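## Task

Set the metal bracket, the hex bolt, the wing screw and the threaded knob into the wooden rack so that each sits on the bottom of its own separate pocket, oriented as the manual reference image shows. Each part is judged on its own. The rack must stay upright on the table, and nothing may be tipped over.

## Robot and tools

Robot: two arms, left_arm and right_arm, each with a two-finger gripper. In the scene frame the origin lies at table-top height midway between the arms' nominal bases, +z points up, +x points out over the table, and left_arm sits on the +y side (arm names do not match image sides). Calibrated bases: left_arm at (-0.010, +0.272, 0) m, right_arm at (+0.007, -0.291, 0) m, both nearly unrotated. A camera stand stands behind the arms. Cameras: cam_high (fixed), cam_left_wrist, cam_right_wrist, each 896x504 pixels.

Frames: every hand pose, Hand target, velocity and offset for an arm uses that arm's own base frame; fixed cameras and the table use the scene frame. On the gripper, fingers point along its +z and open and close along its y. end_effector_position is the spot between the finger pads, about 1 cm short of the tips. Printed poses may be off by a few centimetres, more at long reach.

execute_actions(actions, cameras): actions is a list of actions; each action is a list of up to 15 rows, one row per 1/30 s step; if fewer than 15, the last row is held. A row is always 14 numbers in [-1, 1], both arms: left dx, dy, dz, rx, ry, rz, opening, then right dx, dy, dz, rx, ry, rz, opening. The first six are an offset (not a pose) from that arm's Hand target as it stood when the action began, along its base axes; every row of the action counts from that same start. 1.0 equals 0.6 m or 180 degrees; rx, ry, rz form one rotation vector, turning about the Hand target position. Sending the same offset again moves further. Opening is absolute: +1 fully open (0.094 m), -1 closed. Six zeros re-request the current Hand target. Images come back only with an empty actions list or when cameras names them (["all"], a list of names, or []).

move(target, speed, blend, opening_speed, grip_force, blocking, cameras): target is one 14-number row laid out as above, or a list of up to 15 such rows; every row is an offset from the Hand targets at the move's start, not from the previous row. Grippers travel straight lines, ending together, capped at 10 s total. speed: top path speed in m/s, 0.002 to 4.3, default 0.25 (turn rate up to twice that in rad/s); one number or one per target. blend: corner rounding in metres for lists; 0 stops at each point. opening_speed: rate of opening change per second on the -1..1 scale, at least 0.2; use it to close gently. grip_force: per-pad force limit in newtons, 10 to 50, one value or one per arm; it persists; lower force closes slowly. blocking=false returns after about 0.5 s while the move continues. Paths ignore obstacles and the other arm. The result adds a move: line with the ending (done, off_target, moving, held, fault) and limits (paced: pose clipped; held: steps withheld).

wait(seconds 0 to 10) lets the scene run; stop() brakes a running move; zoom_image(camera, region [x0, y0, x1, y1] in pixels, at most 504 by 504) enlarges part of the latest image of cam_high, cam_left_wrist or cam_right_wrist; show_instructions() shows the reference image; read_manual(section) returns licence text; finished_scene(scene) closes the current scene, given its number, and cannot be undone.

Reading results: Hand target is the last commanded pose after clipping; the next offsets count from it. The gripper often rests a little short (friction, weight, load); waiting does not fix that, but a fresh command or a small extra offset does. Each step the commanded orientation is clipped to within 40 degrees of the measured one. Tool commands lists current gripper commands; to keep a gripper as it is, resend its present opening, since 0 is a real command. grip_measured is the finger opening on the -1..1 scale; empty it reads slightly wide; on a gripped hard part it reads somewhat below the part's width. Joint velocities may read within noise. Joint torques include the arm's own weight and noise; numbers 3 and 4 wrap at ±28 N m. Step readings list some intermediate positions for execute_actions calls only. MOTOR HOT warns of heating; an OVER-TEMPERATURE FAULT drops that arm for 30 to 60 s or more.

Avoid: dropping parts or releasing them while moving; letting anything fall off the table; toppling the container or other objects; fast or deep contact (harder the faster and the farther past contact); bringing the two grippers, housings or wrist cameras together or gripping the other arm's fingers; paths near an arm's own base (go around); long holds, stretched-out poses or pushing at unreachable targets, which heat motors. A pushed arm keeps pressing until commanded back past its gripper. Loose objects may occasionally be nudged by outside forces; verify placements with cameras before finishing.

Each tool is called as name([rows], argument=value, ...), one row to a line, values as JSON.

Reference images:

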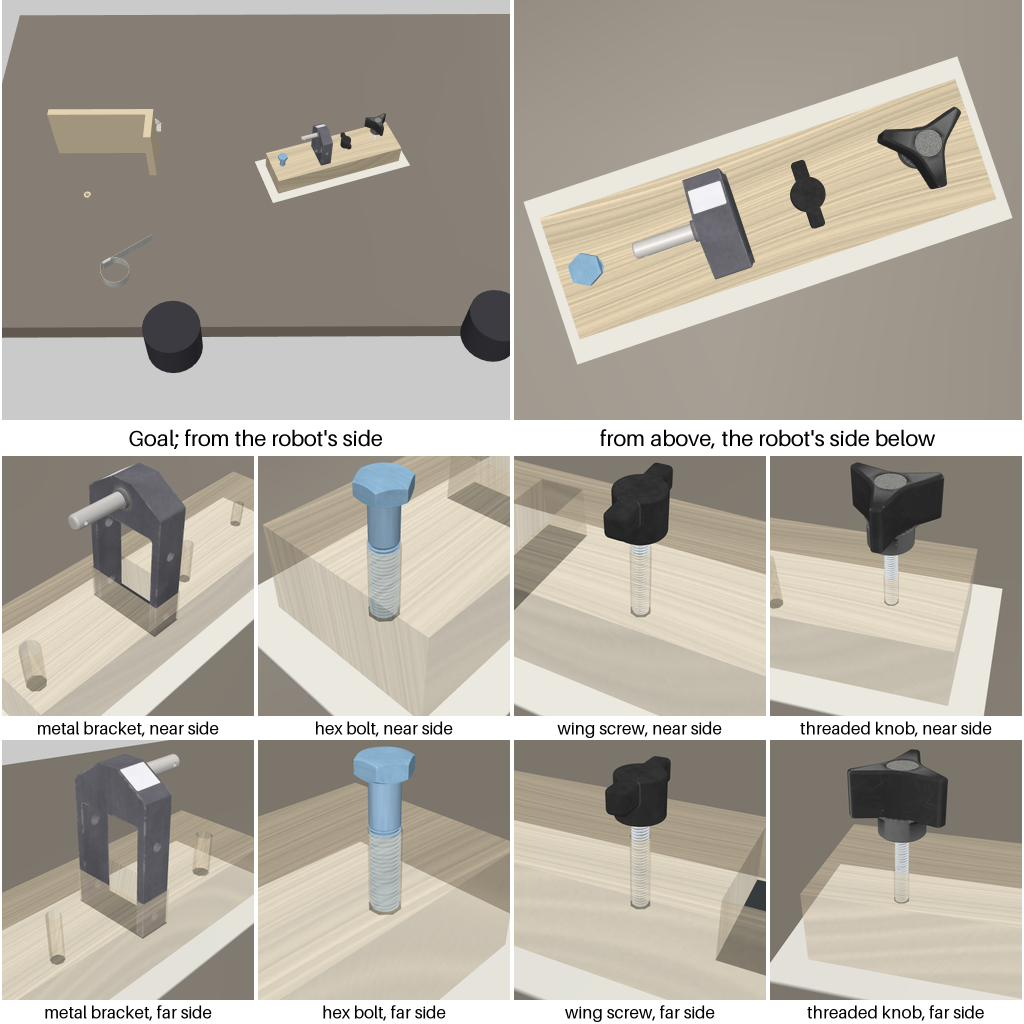

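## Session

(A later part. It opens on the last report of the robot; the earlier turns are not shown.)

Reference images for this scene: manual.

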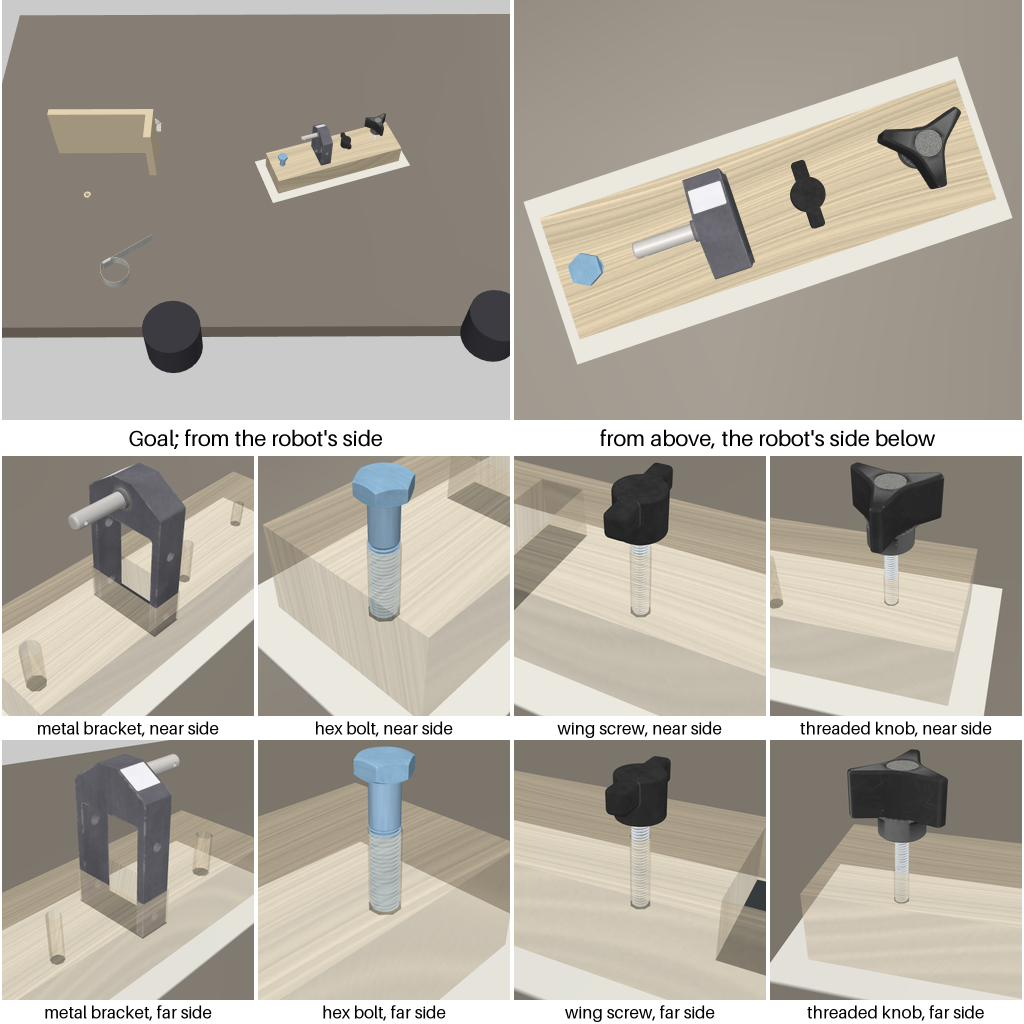

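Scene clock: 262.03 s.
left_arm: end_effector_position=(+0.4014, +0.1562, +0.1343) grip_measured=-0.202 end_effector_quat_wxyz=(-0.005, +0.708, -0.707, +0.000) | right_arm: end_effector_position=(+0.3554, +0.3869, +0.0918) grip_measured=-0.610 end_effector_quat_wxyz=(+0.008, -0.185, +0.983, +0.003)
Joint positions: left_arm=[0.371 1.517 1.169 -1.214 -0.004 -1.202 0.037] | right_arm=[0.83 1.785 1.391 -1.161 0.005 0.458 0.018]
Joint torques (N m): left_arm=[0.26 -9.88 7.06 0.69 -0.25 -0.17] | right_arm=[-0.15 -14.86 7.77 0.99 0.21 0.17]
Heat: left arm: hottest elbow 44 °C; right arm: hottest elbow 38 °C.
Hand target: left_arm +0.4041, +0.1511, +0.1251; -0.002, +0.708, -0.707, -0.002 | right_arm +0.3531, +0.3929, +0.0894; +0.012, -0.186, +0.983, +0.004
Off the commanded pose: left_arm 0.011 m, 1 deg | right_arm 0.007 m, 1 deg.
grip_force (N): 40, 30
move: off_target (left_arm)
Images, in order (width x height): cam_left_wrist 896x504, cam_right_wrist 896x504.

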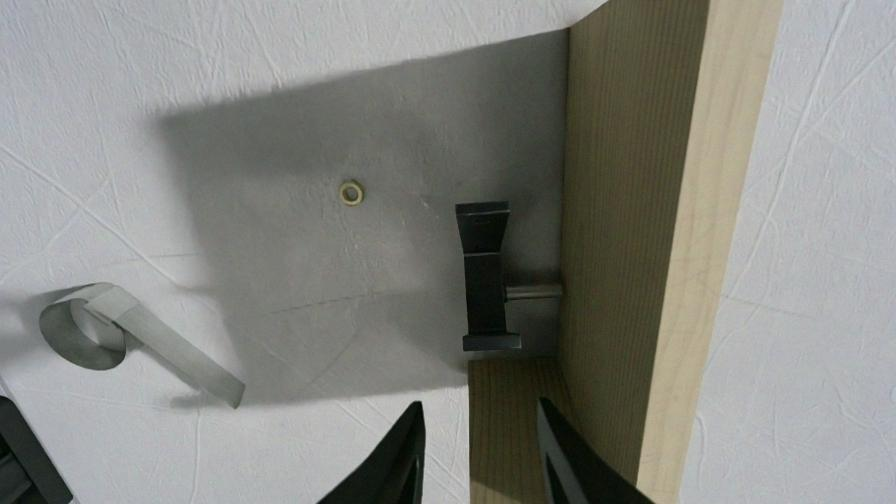

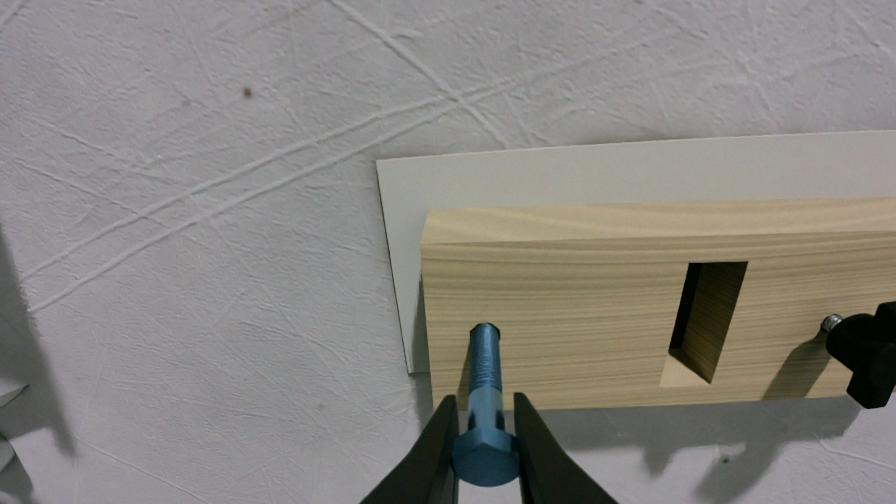

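move(target=[0.004,0.0,-0.0417,0,0,0,-0.3,-0.002,-0.0008,-0.0233,0,0,0,-1], speed=0.05, cameras=["cam_left_wrist","cam_right_wrist"])

zoom_image(camera="cam_right_wrist", region=[400, 290, 560, 450])

zoom_image(camera="cam_left_wrist", region=[380, 210, 620, 450])

Scene clock: 266.77 s.
left_arm: end_effector_position=(+0.4044, +0.1566, +0.1101) grip_measured=-0.298 end_effector_quat_wxyz=(-0.006, +0.708, -0.706, +0.001) | right_arm: end_effector_position=(+0.3557, +0.3869, +0.0806) grip_measured=-0.610 end_effector_quat_wxyz=(+0.011, -0.185, +0.983, +0.004)
Joint positions: left_arm=[0.369 1.547 1.136 -1.148 -0.004 -1.204 0.033] | right_arm=[0.83 1.793 1.37 -1.125 0.006 0.459 0.018]
Joint torques (N m): left_arm=[-0.44 -9.82 6.84 0.69 -0.27 -0.18] | right_arm=[-0.15 -14.39 7.45 0.98 0.18 0.17]
Heat: left arm: hottest elbow 43 °C; right arm: hottest elbow 38 °C.
Hand target: left_arm +0.4065, +0.1509, +0.1001; -0.002, +0.707, -0.707, -0.003 | right_arm +0.3521, +0.3925, +0.0756; +0.012, -0.186, +0.982, +0.004
Off the commanded pose: left_arm 0.012 m, 1 deg | right_arm 0.008 m, 0 deg.
grip_force (N): 40, 30
move: off_target (left_arm)
Images, in order (width x height): cam_left_wrist 896x504, cam_right_wrist 896x504.

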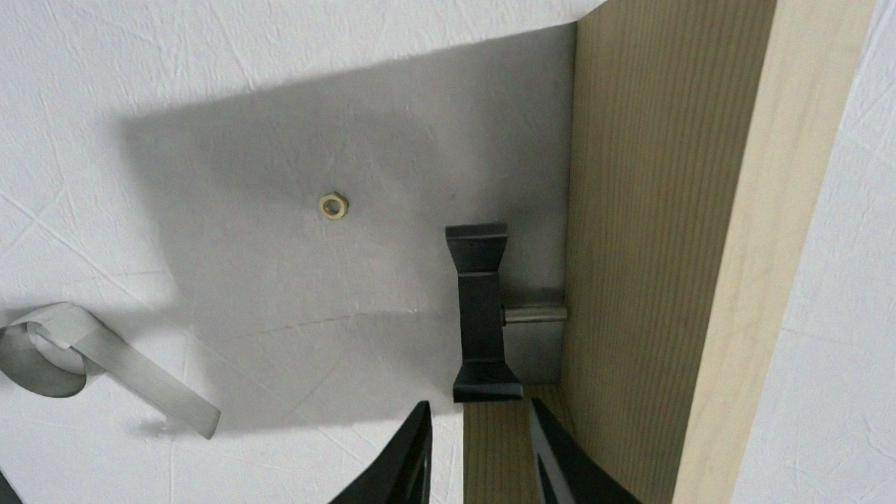

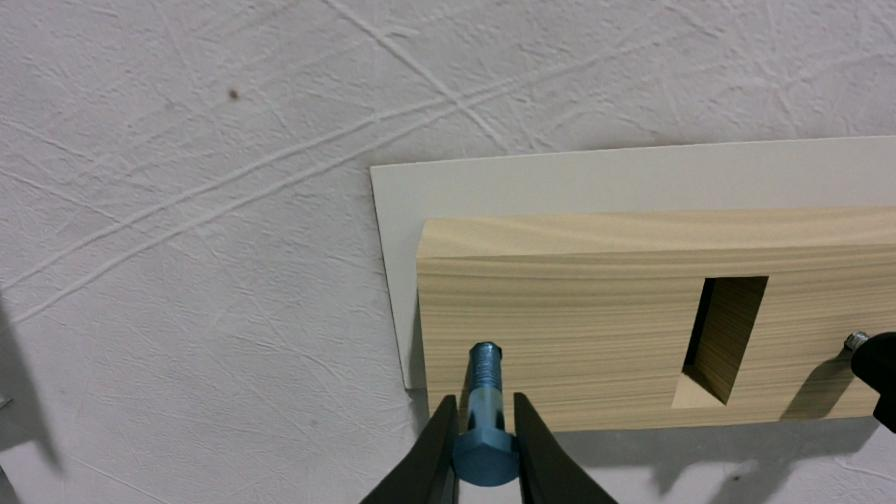

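Scaled by 3.150 from the camera's 896x504 image, which has a finer 1280x720 frame.

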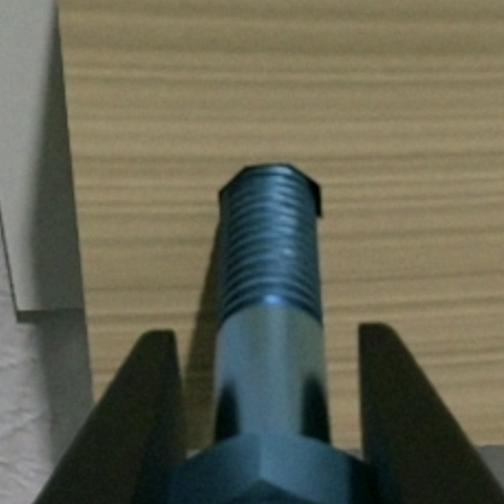

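Scaled by 2.100 from the camera's 896x504 image, which has a finer 1280x720 frame.

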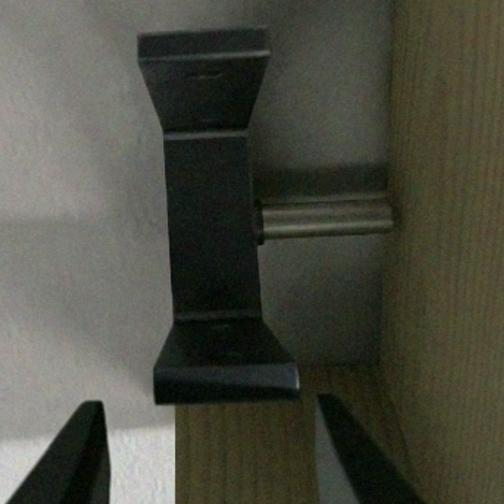

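move(target=[0.0033,-0.006,-0.04,0,0,0,-0.3,-0.0022,-0.0009,-0.0293,0,0,0,-1], speed=0.05, cameras=["cam_left_wrist","cam_right_wrist"])

zoom_image(camera="cam_right_wrist", region=[400, 320, 560, 480])

zoom_image(camera="cam_left_wrist", region=[380, 250, 620, 490])

Scene clock: 269.43 s.
left_arm: end_effector_position=(+0.4069, +0.1536, +0.0863) grip_measured=-0.298 end_effector_quat_wxyz=(-0.006, +0.708, -0.706, +0.001) | right_arm: end_effector_position=(+0.3566, +0.3871, +0.0692) grip_measured=-0.610 end_effector_quat_wxyz=(+0.017, -0.184, +0.983, +0.007)
Joint positions: left_arm=[0.36 1.577 1.103 -1.084 -0.004 -1.213 0.033] | right_arm=[0.83 1.8 1.348 -1.084 0.01 0.46 0.018]
Joint torques (N m): left_arm=[-0.38 -9.7 6.65 0.68 -0.27 -0.16] | right_arm=[-0.03 -13.68 7.01 1.1 0.07 0.17]
Heat: left arm: hottest elbow 43 °C; right arm: hottest elbow 38 °C.
Hand target: left_arm +0.4085, +0.1475, +0.0762; -0.002, +0.708, -0.707, -0.003 | right_arm +0.3508, +0.3919, +0.0579; +0.012, -0.186, +0.982, +0.004
Off the commanded pose: left_arm 0.012 m, 1 deg | right_arm 0.014 m, 1 deg.
grip_force (N): 40, 30
move: off_target (left_arm, right_arm)
Images, in order (width x height): cam_left_wrist 896x504, cam_right_wrist 896x504.

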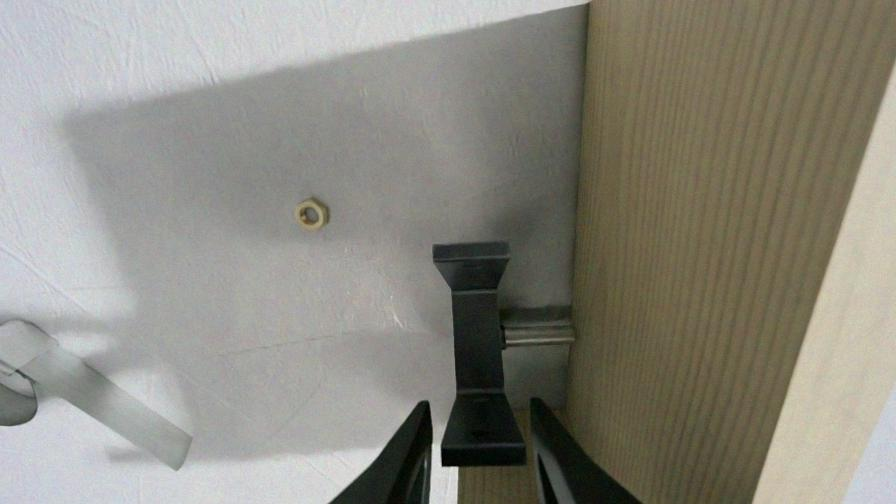

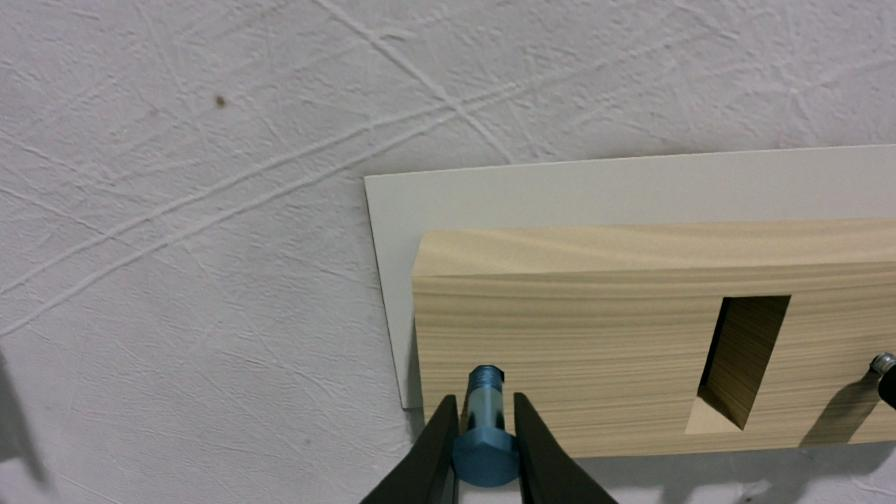

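Scaled by 3.150 from the camera's 896x504 image, which has a finer 1280x720 frame.

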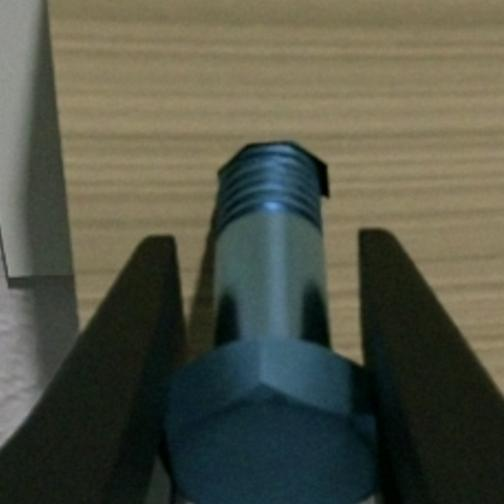

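Scaled by 2.100 from the camera's 896x504 image, which has a finer 1280x720 frame.

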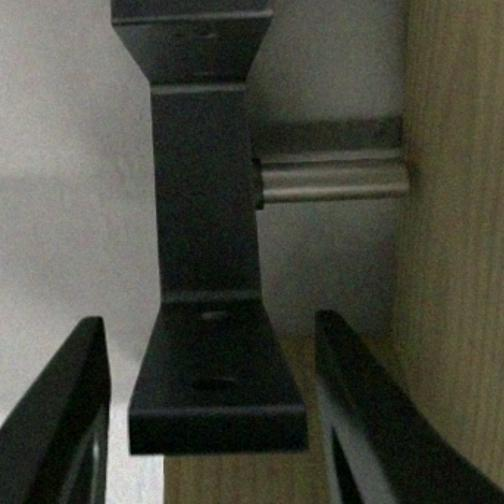

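move(target=[0,0,0,0,0,0,-1,-0.001,-0.0004,-0.008,-0.00407,0.01033,0,-1], speed=0.05, opening_speed=0.6, cameras=["cam_left_wrist","cam_right_wrist"])

zoom_image(camera="cam_right_wrist", region=[400, 320, 560, 480])

zoom_image(camera="cam_left_wrist", region=[380, 250, 620, 490])

Scene clock: 272.33 s.
left_arm: end_effector_position=(+0.4069, +0.1536, +0.0863) grip_measured=-0.529 end_effector_quat_wxyz=(-0.006, +0.708, -0.706, +0.001) | right_arm: end_effector_position=(+0.3562, +0.3868, +0.0663) grip_measured=-0.610 end_effector_quat_wxyz=(+0.014, -0.184, +0.983, +0.005)
Joint positions: left_arm=[0.36 1.577 1.103 -1.084 -0.004 -1.213 0.022] | right_arm=[0.83 1.806 1.348 -1.085 0.009 0.46 0.018]
Joint torques (N m): left_arm=[-0.03 -10.05 6.65 0.7 -0.26 -0.18] | right_arm=[-0.38 -12.34 8.42 0.08 -0.5 0.12]
Heat: left arm: hottest elbow 42 °C; right arm: hottest elbow 38 °C.
Hand target: left_arm +0.4085, +0.1475, +0.0762; -0.002, +0.708, -0.707, -0.002 | right_arm +0.3501, +0.3916, +0.0531; -0.005, -0.186, +0.983, +0.000
Off the commanded pose: left_arm 0.012 m, 1 deg | right_arm 0.015 m, 2 deg.
grip_force (N): 40, 30
move: off_target (left_arm, right_arm)
Images, in order (width x height): cam_left_wrist 896x504, cam_right_wrist 896x504.

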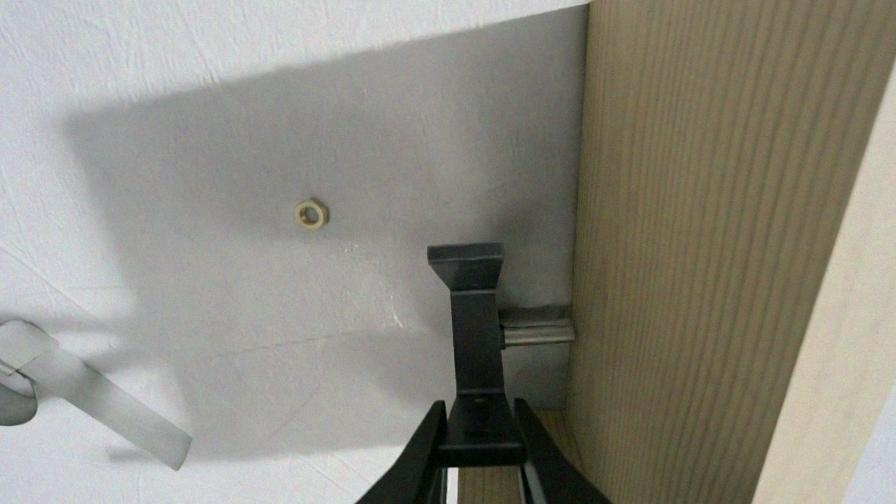

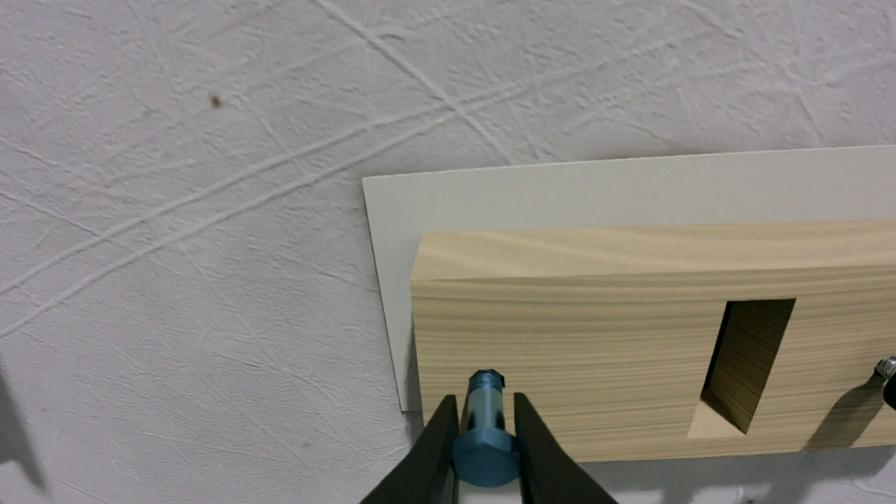

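Scaled by 3.150 from the camera's 896x504 image, which has a finer 1280x720 frame.

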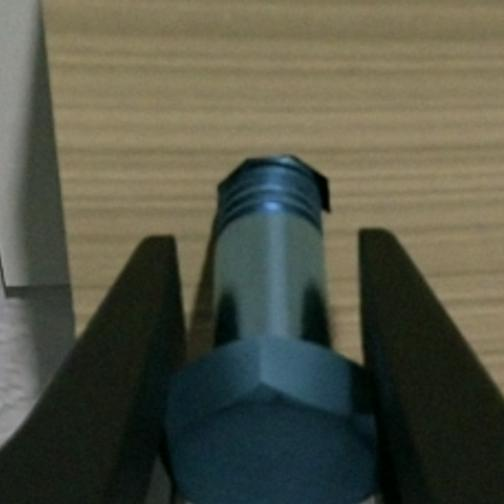

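Scaled by 2.100 from the camera's 896x504 image, which has a finer 1280x720 frame.

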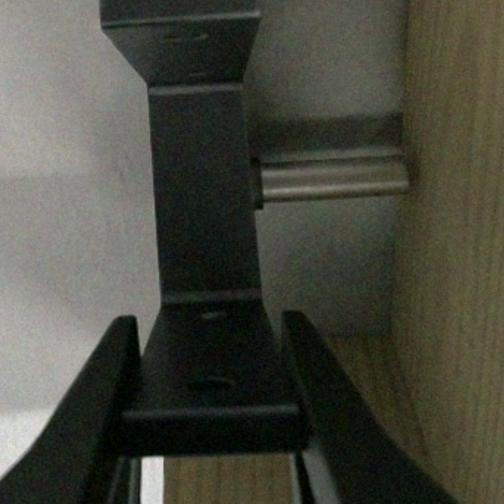

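move(target=[0,0,0,0,0,0,-1,0.0,0.0,-0.006,0.006,-0.0155,0,-1], speed=0.05, cameras=["cam_right_wrist"])

zoom_image(camera="cam_right_wrist", region=[400, 320, 560, 480])

Scene clock: 274.03 s.
left_arm: end_effector_position=(+0.4069, +0.1536, +0.0863) grip_measured=-0.529 end_effector_quat_wxyz=(-0.006, +0.708, -0.706, +0.001) | right_arm: end_effector_position=(+0.3576, +0.3872, +0.0617) grip_measured=-0.610 end_effector_quat_wxyz=(+0.022, -0.183, +0.983, +0.006)
Joint positions: left_arm=[0.36 1.577 1.103 -1.084 -0.004 -1.213 0.022] | right_arm=[0.832 1.806 1.335 -1.057 0.017 0.463 0.018]
Joint torques (N m): left_arm=[-0.21 -9.93 6.64 0.62 -0.26 -0.17] | right_arm=[0.09 -14.1 6.05 1.51 0.11 0.13]
Heat: left arm: hottest elbow 42 °C; right arm: hottest elbow 38 °C.
Hand target: left_arm +0.4085, +0.1475, +0.0762; -0.002, +0.708, -0.707, -0.002 | right_arm +0.3501, +0.3916, +0.0495; +0.021, -0.186, +0.982, +0.005
Off the commanded pose: left_arm 0.012 m, 1 deg | right_arm 0.015 m, 0 deg.
grip_force (N): 40, 30
move: off_target (left_arm, right_arm)
Images, in order (width x height): cam_right_wrist 896x504.

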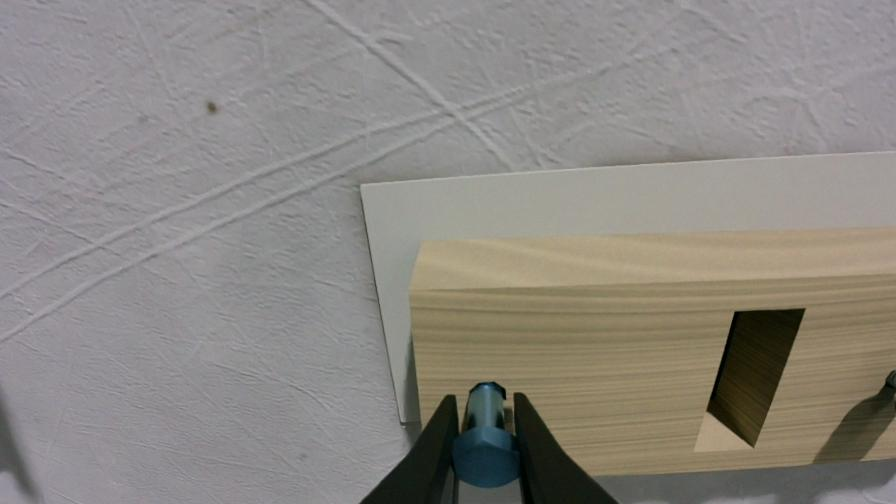

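Scaled by 3.150 from the camera's 896x504 image, which has a finer 1280x720 frame.

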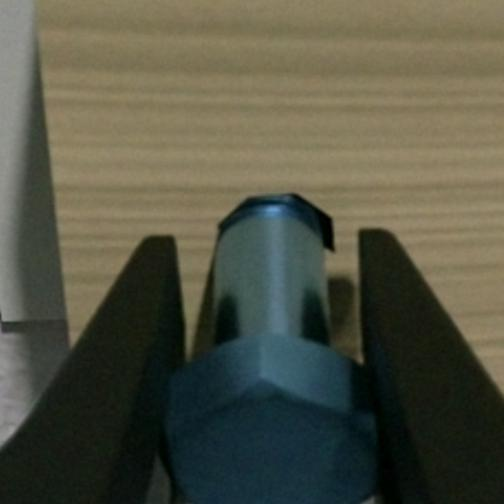

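move(target=[0,0,0,0,0,0,-1,0.0,0.0,-0.008,-0.002,0.005,0,-1], speed=0.05)

move([
  [0,0,0,0,0,0,-1,0.0,0.0,0.025,0.002,-0.005,0,-1],
  [0,0,0,0,0,0,-1,0.0,0.0,0.025,0.002,-0.005,0,-0.3],
], speed=0.06, opening_speed=1.5, cameras=["cam_right_wrist"])

zoom_image(camera="cam_right_wrist", region=[400, 320, 560, 480])

Scene clock: 275.03 s.
left_arm: end_effector_position=(+0.4069, +0.1536, +0.0863) grip_measured=-0.529 end_effector_quat_wxyz=(-0.006, +0.708, -0.706, +0.001) | right_arm: end_effector_position=(+0.3576, +0.3872, +0.0617) grip_measured=-0.610 end_effector_quat_wxyz=(+0.022, -0.183, +0.983, +0.006)
Joint positions: left_arm=[0.36 1.577 1.103 -1.084 -0.004 -1.213 0.022] | right_arm=[0.832 1.806 1.335 -1.057 0.017 0.463 0.018]
Joint torques (N m): left_arm=[-0.44 -10.4 6.67 0.64 -0.27 -0.2] | right_arm=[-0.09 -12.98 6.57 1.26 -0.17 0.14]
Heat: left arm: hottest elbow 42 °C; right arm: hottest elbow 38 °C.
Hand target: left_arm +0.4085, +0.1475, +0.0762; -0.002, +0.708, -0.707, -0.002 | right_arm +0.3501, +0.3916, +0.0446; +0.012, -0.186, +0.983, +0.004
Off the commanded pose: left_arm 0.012 m, 1 deg | right_arm 0.019 m, 1 deg.
grip_force (N): 40, 30
move: off_target (left_arm, right_arm)

Scene clock: 276.63 s.
left_arm: end_effector_position=(+0.4069, +0.1536, +0.0863) grip_measured=-0.529 end_effector_quat_wxyz=(-0.006, +0.708, -0.706, +0.001) | right_arm: end_effector_position=(+0.3544, +0.3875, +0.0603) grip_measured=-0.302 end_effector_quat_wxyz=(+0.020, -0.185, +0.982, +0.005)
Joint positions: left_arm=[0.36 1.577 1.103 -1.084 -0.004 -1.213 0.022] | right_arm=[0.836 1.806 1.33 -1.057 0.017 0.464 0.033]
Joint torques (N m): left_arm=[-0.09 -9.88 6.74 0.7 -0.26 -0.19] | right_arm=[-0.26 -15.09 7.36 0.65 0.09 0.17]
Heat: left arm: hottest elbow 42 °C; right arm: hottest elbow 38 °C.
Hand target: left_arm +0.4085, +0.1475, +0.0762; -0.002, +0.708, -0.707, -0.002 | right_arm +0.3501, +0.3915, +0.0596; +0.021, -0.186, +0.982, +0.005
Off the commanded pose: left_arm 0.012 m, 1 deg | right_arm 0.006 m, 0 deg.
grip_force (N): 40, 30
move: off_target (left_arm)
Images, in order (width x height): cam_right_wrist 896x504.

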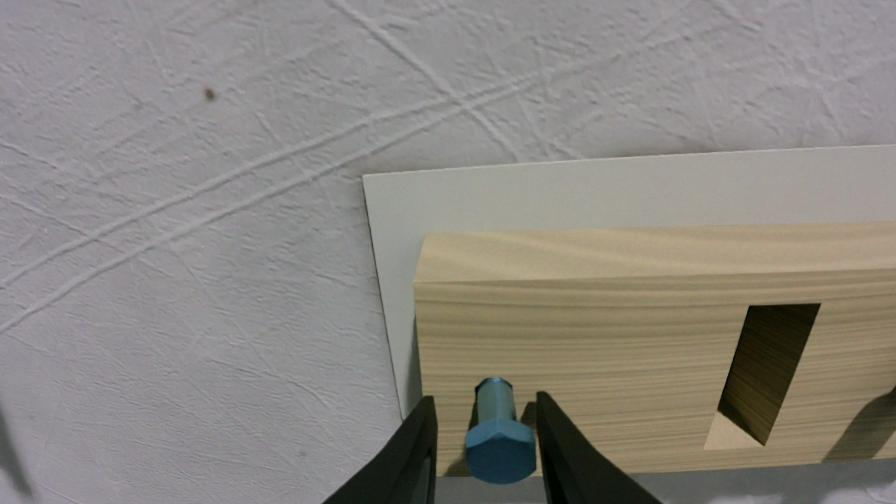

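Scaled by 3.150 from the camera's 896x504 image, which has a finer 1280x720 frame.

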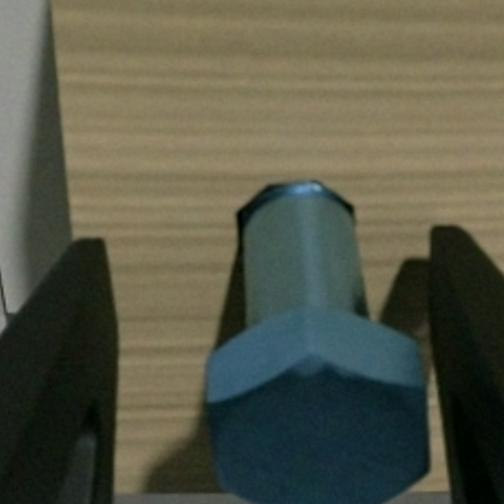

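move([
  [0,0,0.05,0,0,0,-1,0.008,0.006,0.05,0,0,0,-0.3],
  [0,0.01,0.3,0,0,0,-1,0.02,0.0,0.25,0,0,0,-0.3],
], speed=[0.08,0.2], blend=[0.01,0], cameras=["cam_left_wrist","cam_right_wrist"])

zoom_image(camera="cam_left_wrist", region=[380, 200, 640, 504])

zoom_image(camera="cam_right_wrist", region=[360, 120, 700, 420])

Scene clock: 282.77 s.
left_arm: end_effector_position=(+0.3952, +0.1491, +0.2309) grip_measured=-0.529 end_effector_quat_wxyz=(+0.022, +0.708, -0.706, -0.012) | right_arm: end_effector_position=(+0.3493, +0.3818, +0.1802) grip_measured=-0.302 end_effector_quat_wxyz=(-0.004, -0.185, +0.983, -0.014)
Joint positions: left_arm=[0.36 1.479 1.386 -1.529 -0.004 -1.213 0.022] | right_arm=[0.836 1.725 1.551 -1.42 0.017 0.464 0.033]
Joint torques (N m): left_arm=[1.2 -10.87 12.94 -0.38 -0.25 -0.05] | right_arm=[-1.49 -16.09 12.88 0.09 0.08 -0.02]
Heat: left arm: hottest elbow 42 °C; right arm: hottest elbow 38 °C.
Hand target: left_arm +0.4084, +0.1535, +0.2560; -0.002, +0.708, -0.707, -0.003 | right_arm +0.3621, +0.3915, +0.2096; +0.021, -0.186, +0.982, +0.005
Off the commanded pose: left_arm 0.029 m, 3 deg | right_arm 0.033 m, 4 deg.
grip_force (N): 40, 30
move: off_target (left_arm, right_arm)
Images, in order (width x height): cam_left_wrist 896x504, cam_right_wrist 896x504.

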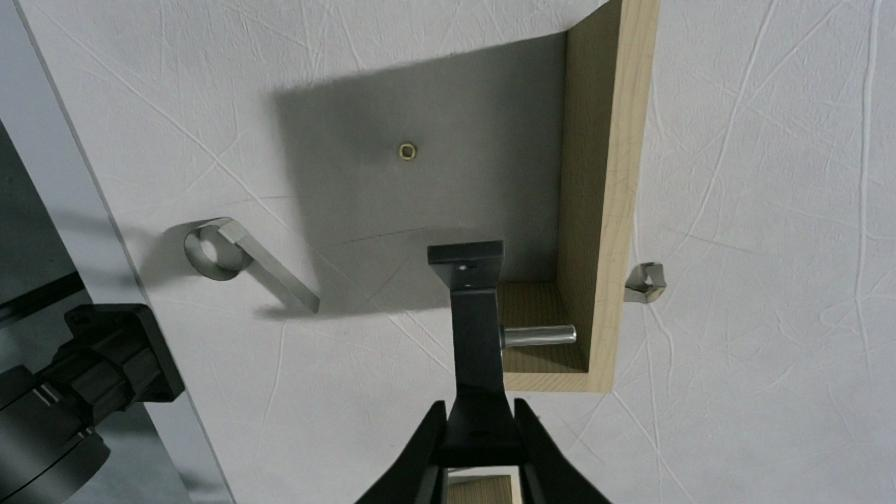

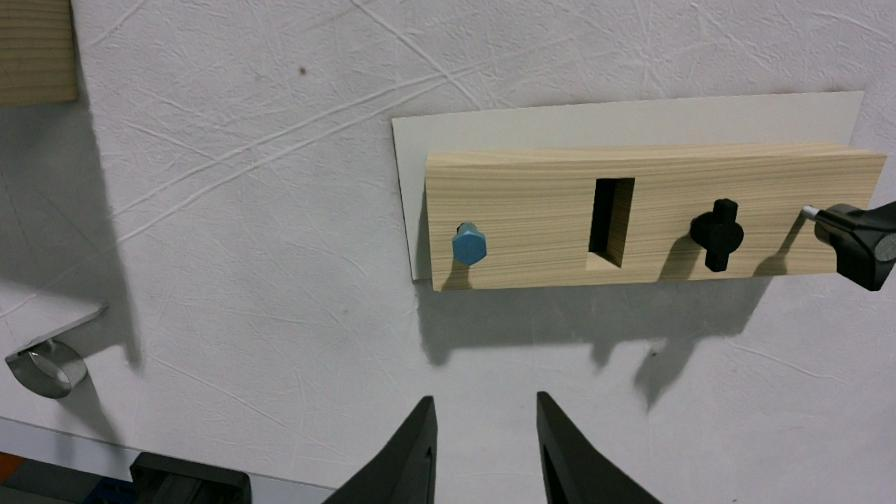

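Scaled by 1.658 from the camera's 896x504 image, which has a finer 1280x720 frame.

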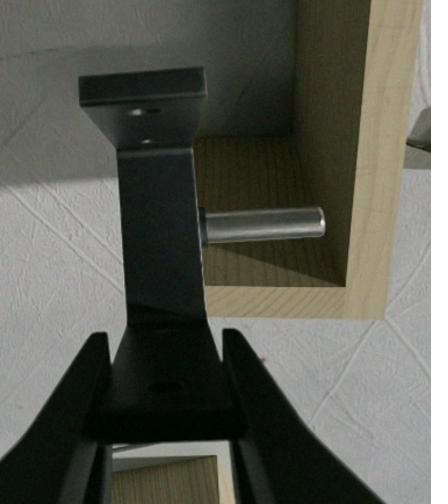

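Scaled by 1.482 from the camera's 896x504 image, which has a finer 1280x720 frame.

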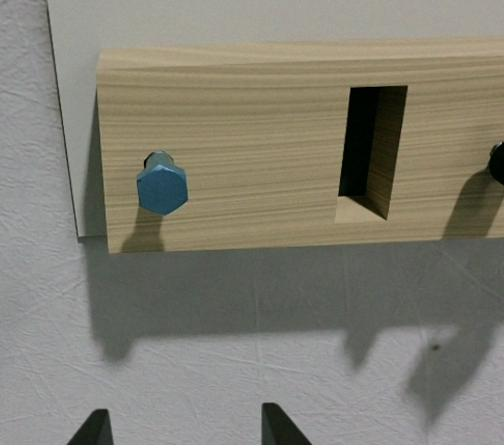

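move(target=[-0.0557,-0.6058,0.1317,-0.2927,0.0514,-0.1032,-1,-0.0917,-0.25,0.1507,0.5069,0.0203,-0.166,0.6], speed=0.35, cameras=["all"])

Scene clock: 287.50 s.
left_arm: end_effector_position=(+0.3657, -0.2035, +0.3145) grip_measured=-0.529 end_effector_quat_wxyz=(-0.356, -0.529, +0.726, -0.259) | right_arm: end_effector_position=(+0.3043, +0.2427, +0.3005) grip_measured=+0.599 end_effector_quat_wxyz=(+0.116, +0.115, +0.700, +0.696)
Joint positions: left_arm=[-0.175 1.455 1.402 -1.691 0.899 -1.351 0.022] | right_arm=[0.306 0.912 0.453 0.451 -0.938 1.561 0.075]
Joint torques (N m): left_arm=[0.15 -9.52 12.67 -0.69 0.61 -0.2] | right_arm=[-1.38 -2.55 8.53 2.52 0.15 0.01]
Heat: left arm: hottest elbow 43 °C; right arm: hottest elbow 38 °C.
Hand target: left_arm +0.3750, -0.2101, +0.3349; -0.365, -0.513, +0.734, -0.255 | right_arm +0.3071, +0.2415, +0.3001; +0.119, +0.118, +0.697, +0.698
Off the commanded pose: left_arm 0.023 m, 2 deg | right_arm 0.003 m, 1 deg.
joint sent to its limit (left arm) — joint 4 (wrist pitch), lower limit. The joint targets are off in orientation, not in position.
grip_force (N): 40, 30
move: off_target (left_arm)

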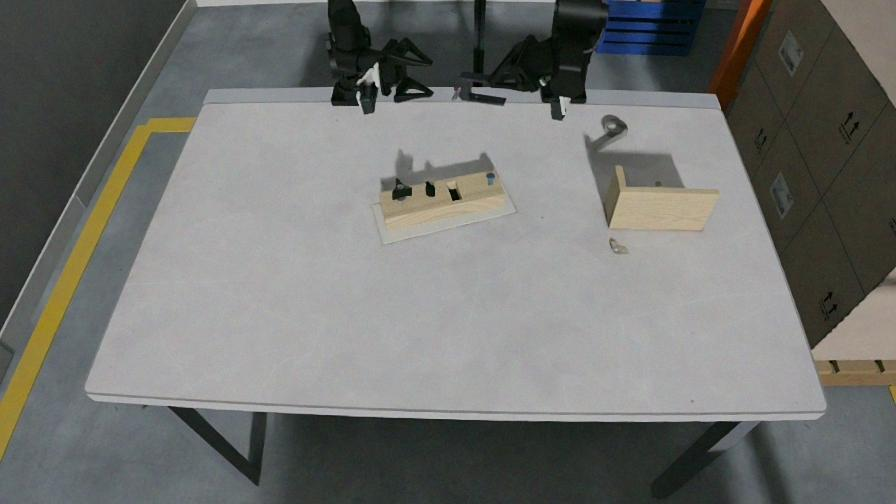

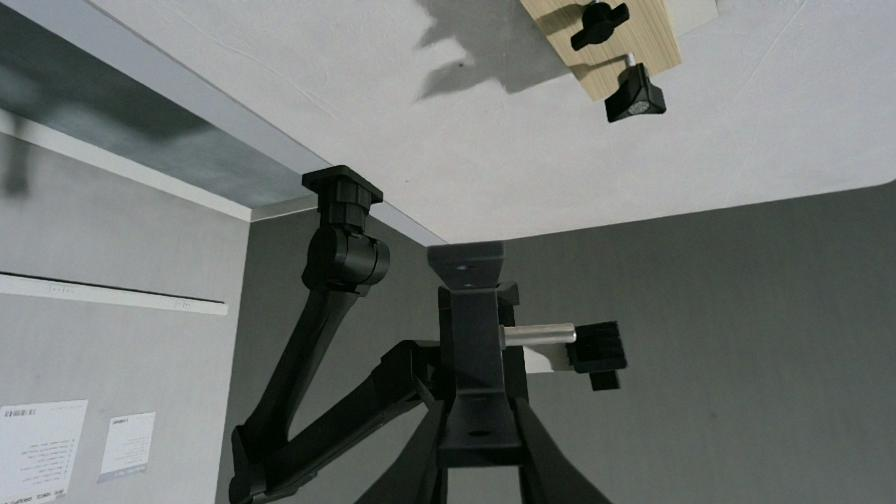

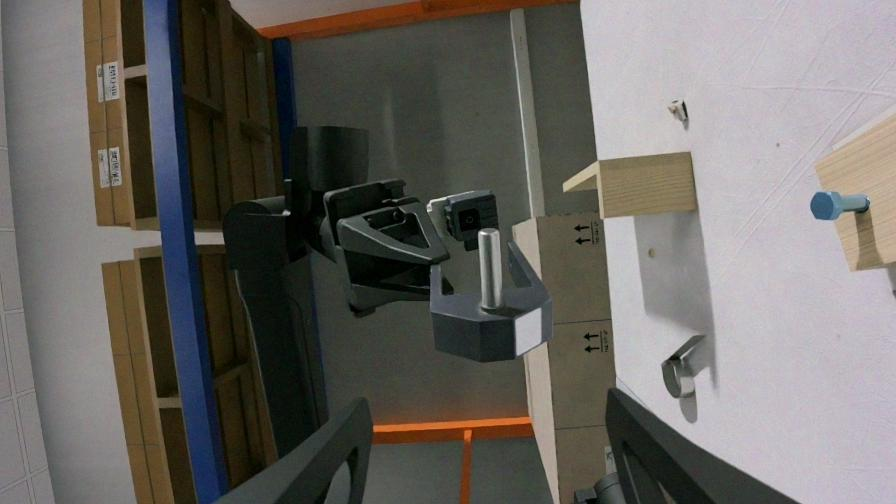

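zoom_image(camera="cam_right_wrist", region=[400, 210, 600, 410])

Scaled by 2.520 from the camera's 896x504 image, which has a finer 1280x720 frame.

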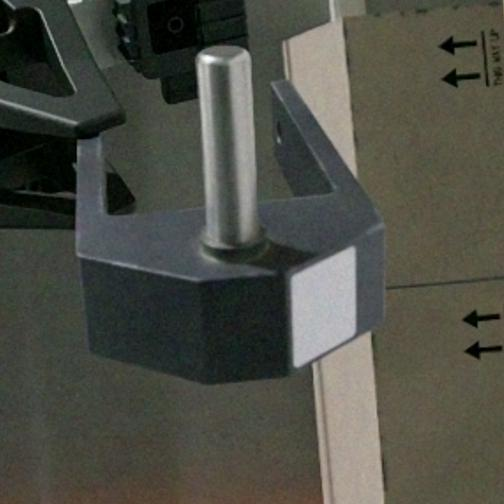

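move(target=[0,0,0,0,0,0,-1,0.0148,0.0968,0.0048,0.0211,-0.0072,0,0.6], speed=0.12, cameras=["cam_right_wrist","cam_left_wrist"])

zoom_image(camera="cam_right_wrist", region=[380, 230, 600, 450])

Scene clock: 292.60 s.
left_arm: end_effector_position=(+0.3657, -0.2035, +0.3145) grip_measured=-0.529 end_effector_quat_wxyz=(-0.356, -0.529, +0.726, -0.259) | right_arm: end_effector_position=(+0.3116, +0.2926, +0.2867) grip_measured=+0.599 end_effector_quat_wxyz=(+0.117, +0.125, +0.681, +0.712)
Joint positions: left_arm=[-0.175 1.455 1.402 -1.691 0.899 -1.351 0.022] | right_arm=[0.473 1.062 0.453 0.664 -0.753 1.627 0.075]
Joint torques (N m): left_arm=[0.26 -9.64 12.66 -0.57 0.62 -0.17] | right_arm=[-0.26 -3.84 10.52 2.59 0.18 0.03]
Heat: left arm: hottest elbow 44 °C; right arm: hottest elbow 37 °C.
Hand target: left_arm +0.3750, -0.2101, +0.3349; -0.365, -0.513, +0.734, -0.255 | right_arm +0.3159, +0.2996, +0.3030; +0.122, +0.114, +0.672, +0.722
Off the commanded pose: left_arm 0.023 m, 2 deg | right_arm 0.018 m, 2 deg.
joint sent to its limit (left arm) — joint 4 (wrist pitch), lower limit. The joint targets are off in orientation, not in position.
grip_force (N): 40, 30
move: off_target (left_arm, right_arm)
Images, in order (width x height): cam_left_wrist 896x504, cam_right_wrist 896x504.

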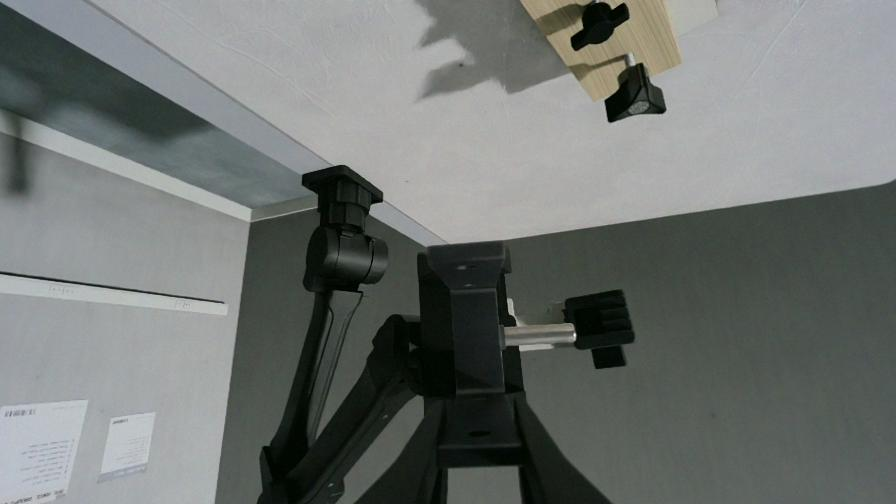

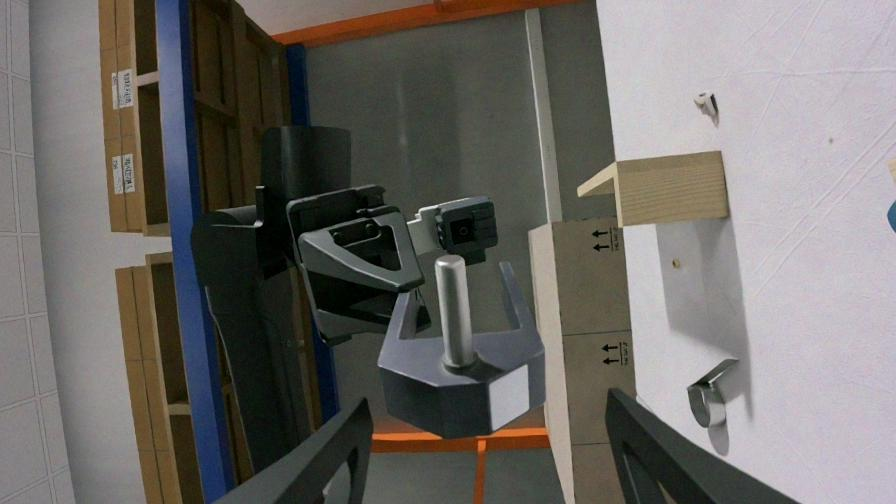

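Scaled by 2.291 from the camera's 896x504 image, which has a finer 1280x720 frame.

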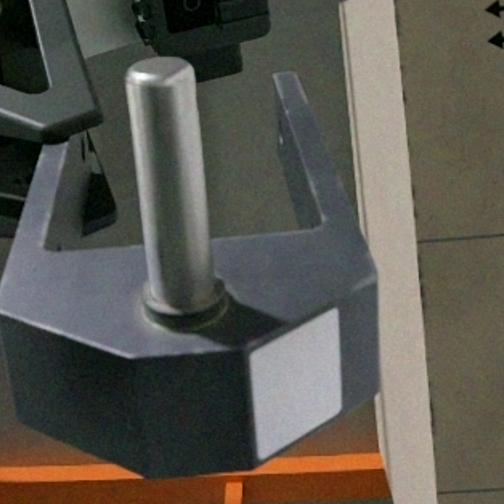

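move(target=[0,0,0,0,0,0,-1,0.003,0.01,0.032,0.0184,-0.0063,0.0133,0.6], speed=0.12, cameras=["cam_right_wrist"])

zoom_image(camera="cam_right_wrist", region=[370, 220, 610, 460])

Scene clock: 295.70 s.
left_arm: end_effector_position=(+0.3657, -0.2035, +0.3145) grip_measured=-0.529 end_effector_quat_wxyz=(-0.356, -0.529, +0.726, -0.259) | right_arm: end_effector_position=(+0.3098, +0.2956, +0.2936) grip_measured=+0.599 end_effector_quat_wxyz=(+0.101, +0.118, +0.666, +0.730)
Joint positions: left_arm=[-0.175 1.455 1.402 -1.691 0.899 -1.351 0.022] | right_arm=[0.473 1.092 0.453 0.759 -0.781 1.693 0.075]
Joint torques (N m): left_arm=[0.21 -9.76 12.6 -0.73 0.65 -0.19] | right_arm=[-0.38 -4.13 12.36 2.52 -0.11 0.07]
Heat: left arm: hottest elbow 45 °C; right arm: hottest elbow 37 °C.
Hand target: left_arm +0.3750, -0.2101, +0.3349; -0.365, -0.513, +0.734, -0.255 | right_arm +0.3178, +0.3056, +0.3222; +0.111, +0.096, +0.652, +0.744
Off the commanded pose: left_arm 0.023 m, 2 deg | right_arm 0.031 m, 4 deg.
joint sent to its limit (left arm) — joint 4 (wrist pitch), lower limit. The joint targets are off in orientation, not in position.
grip_force (N): 40, 30
move: off_target (left_arm, right_arm)
Images, in order (width x height): cam_right_wrist 896x504.

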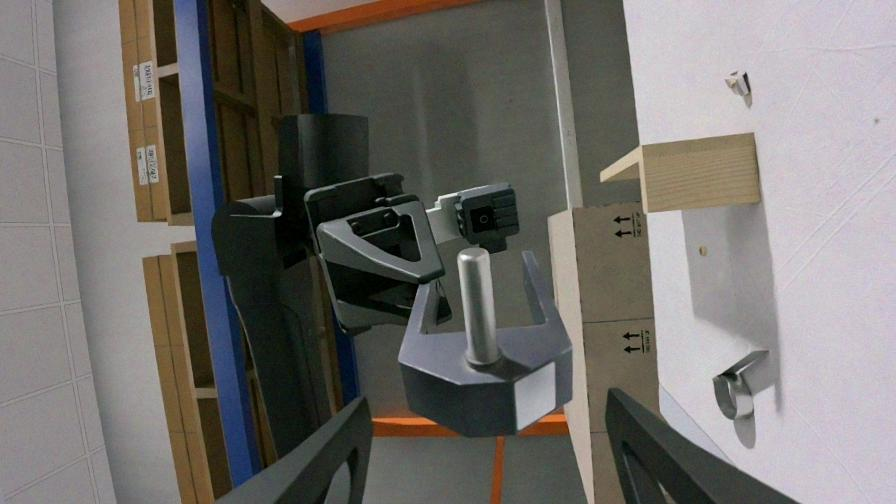

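Scaled by 2.100 from the camera's 896x504 image, which has a finer 1280x720 frame.

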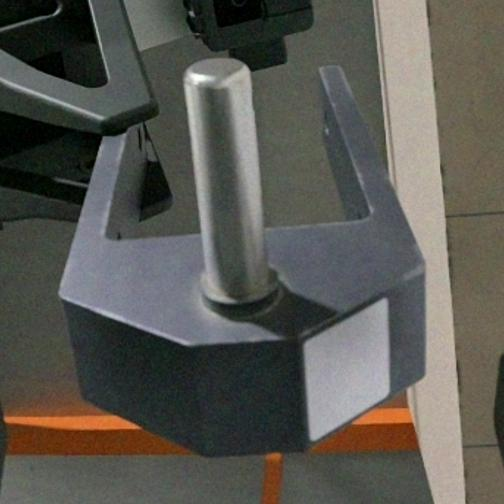

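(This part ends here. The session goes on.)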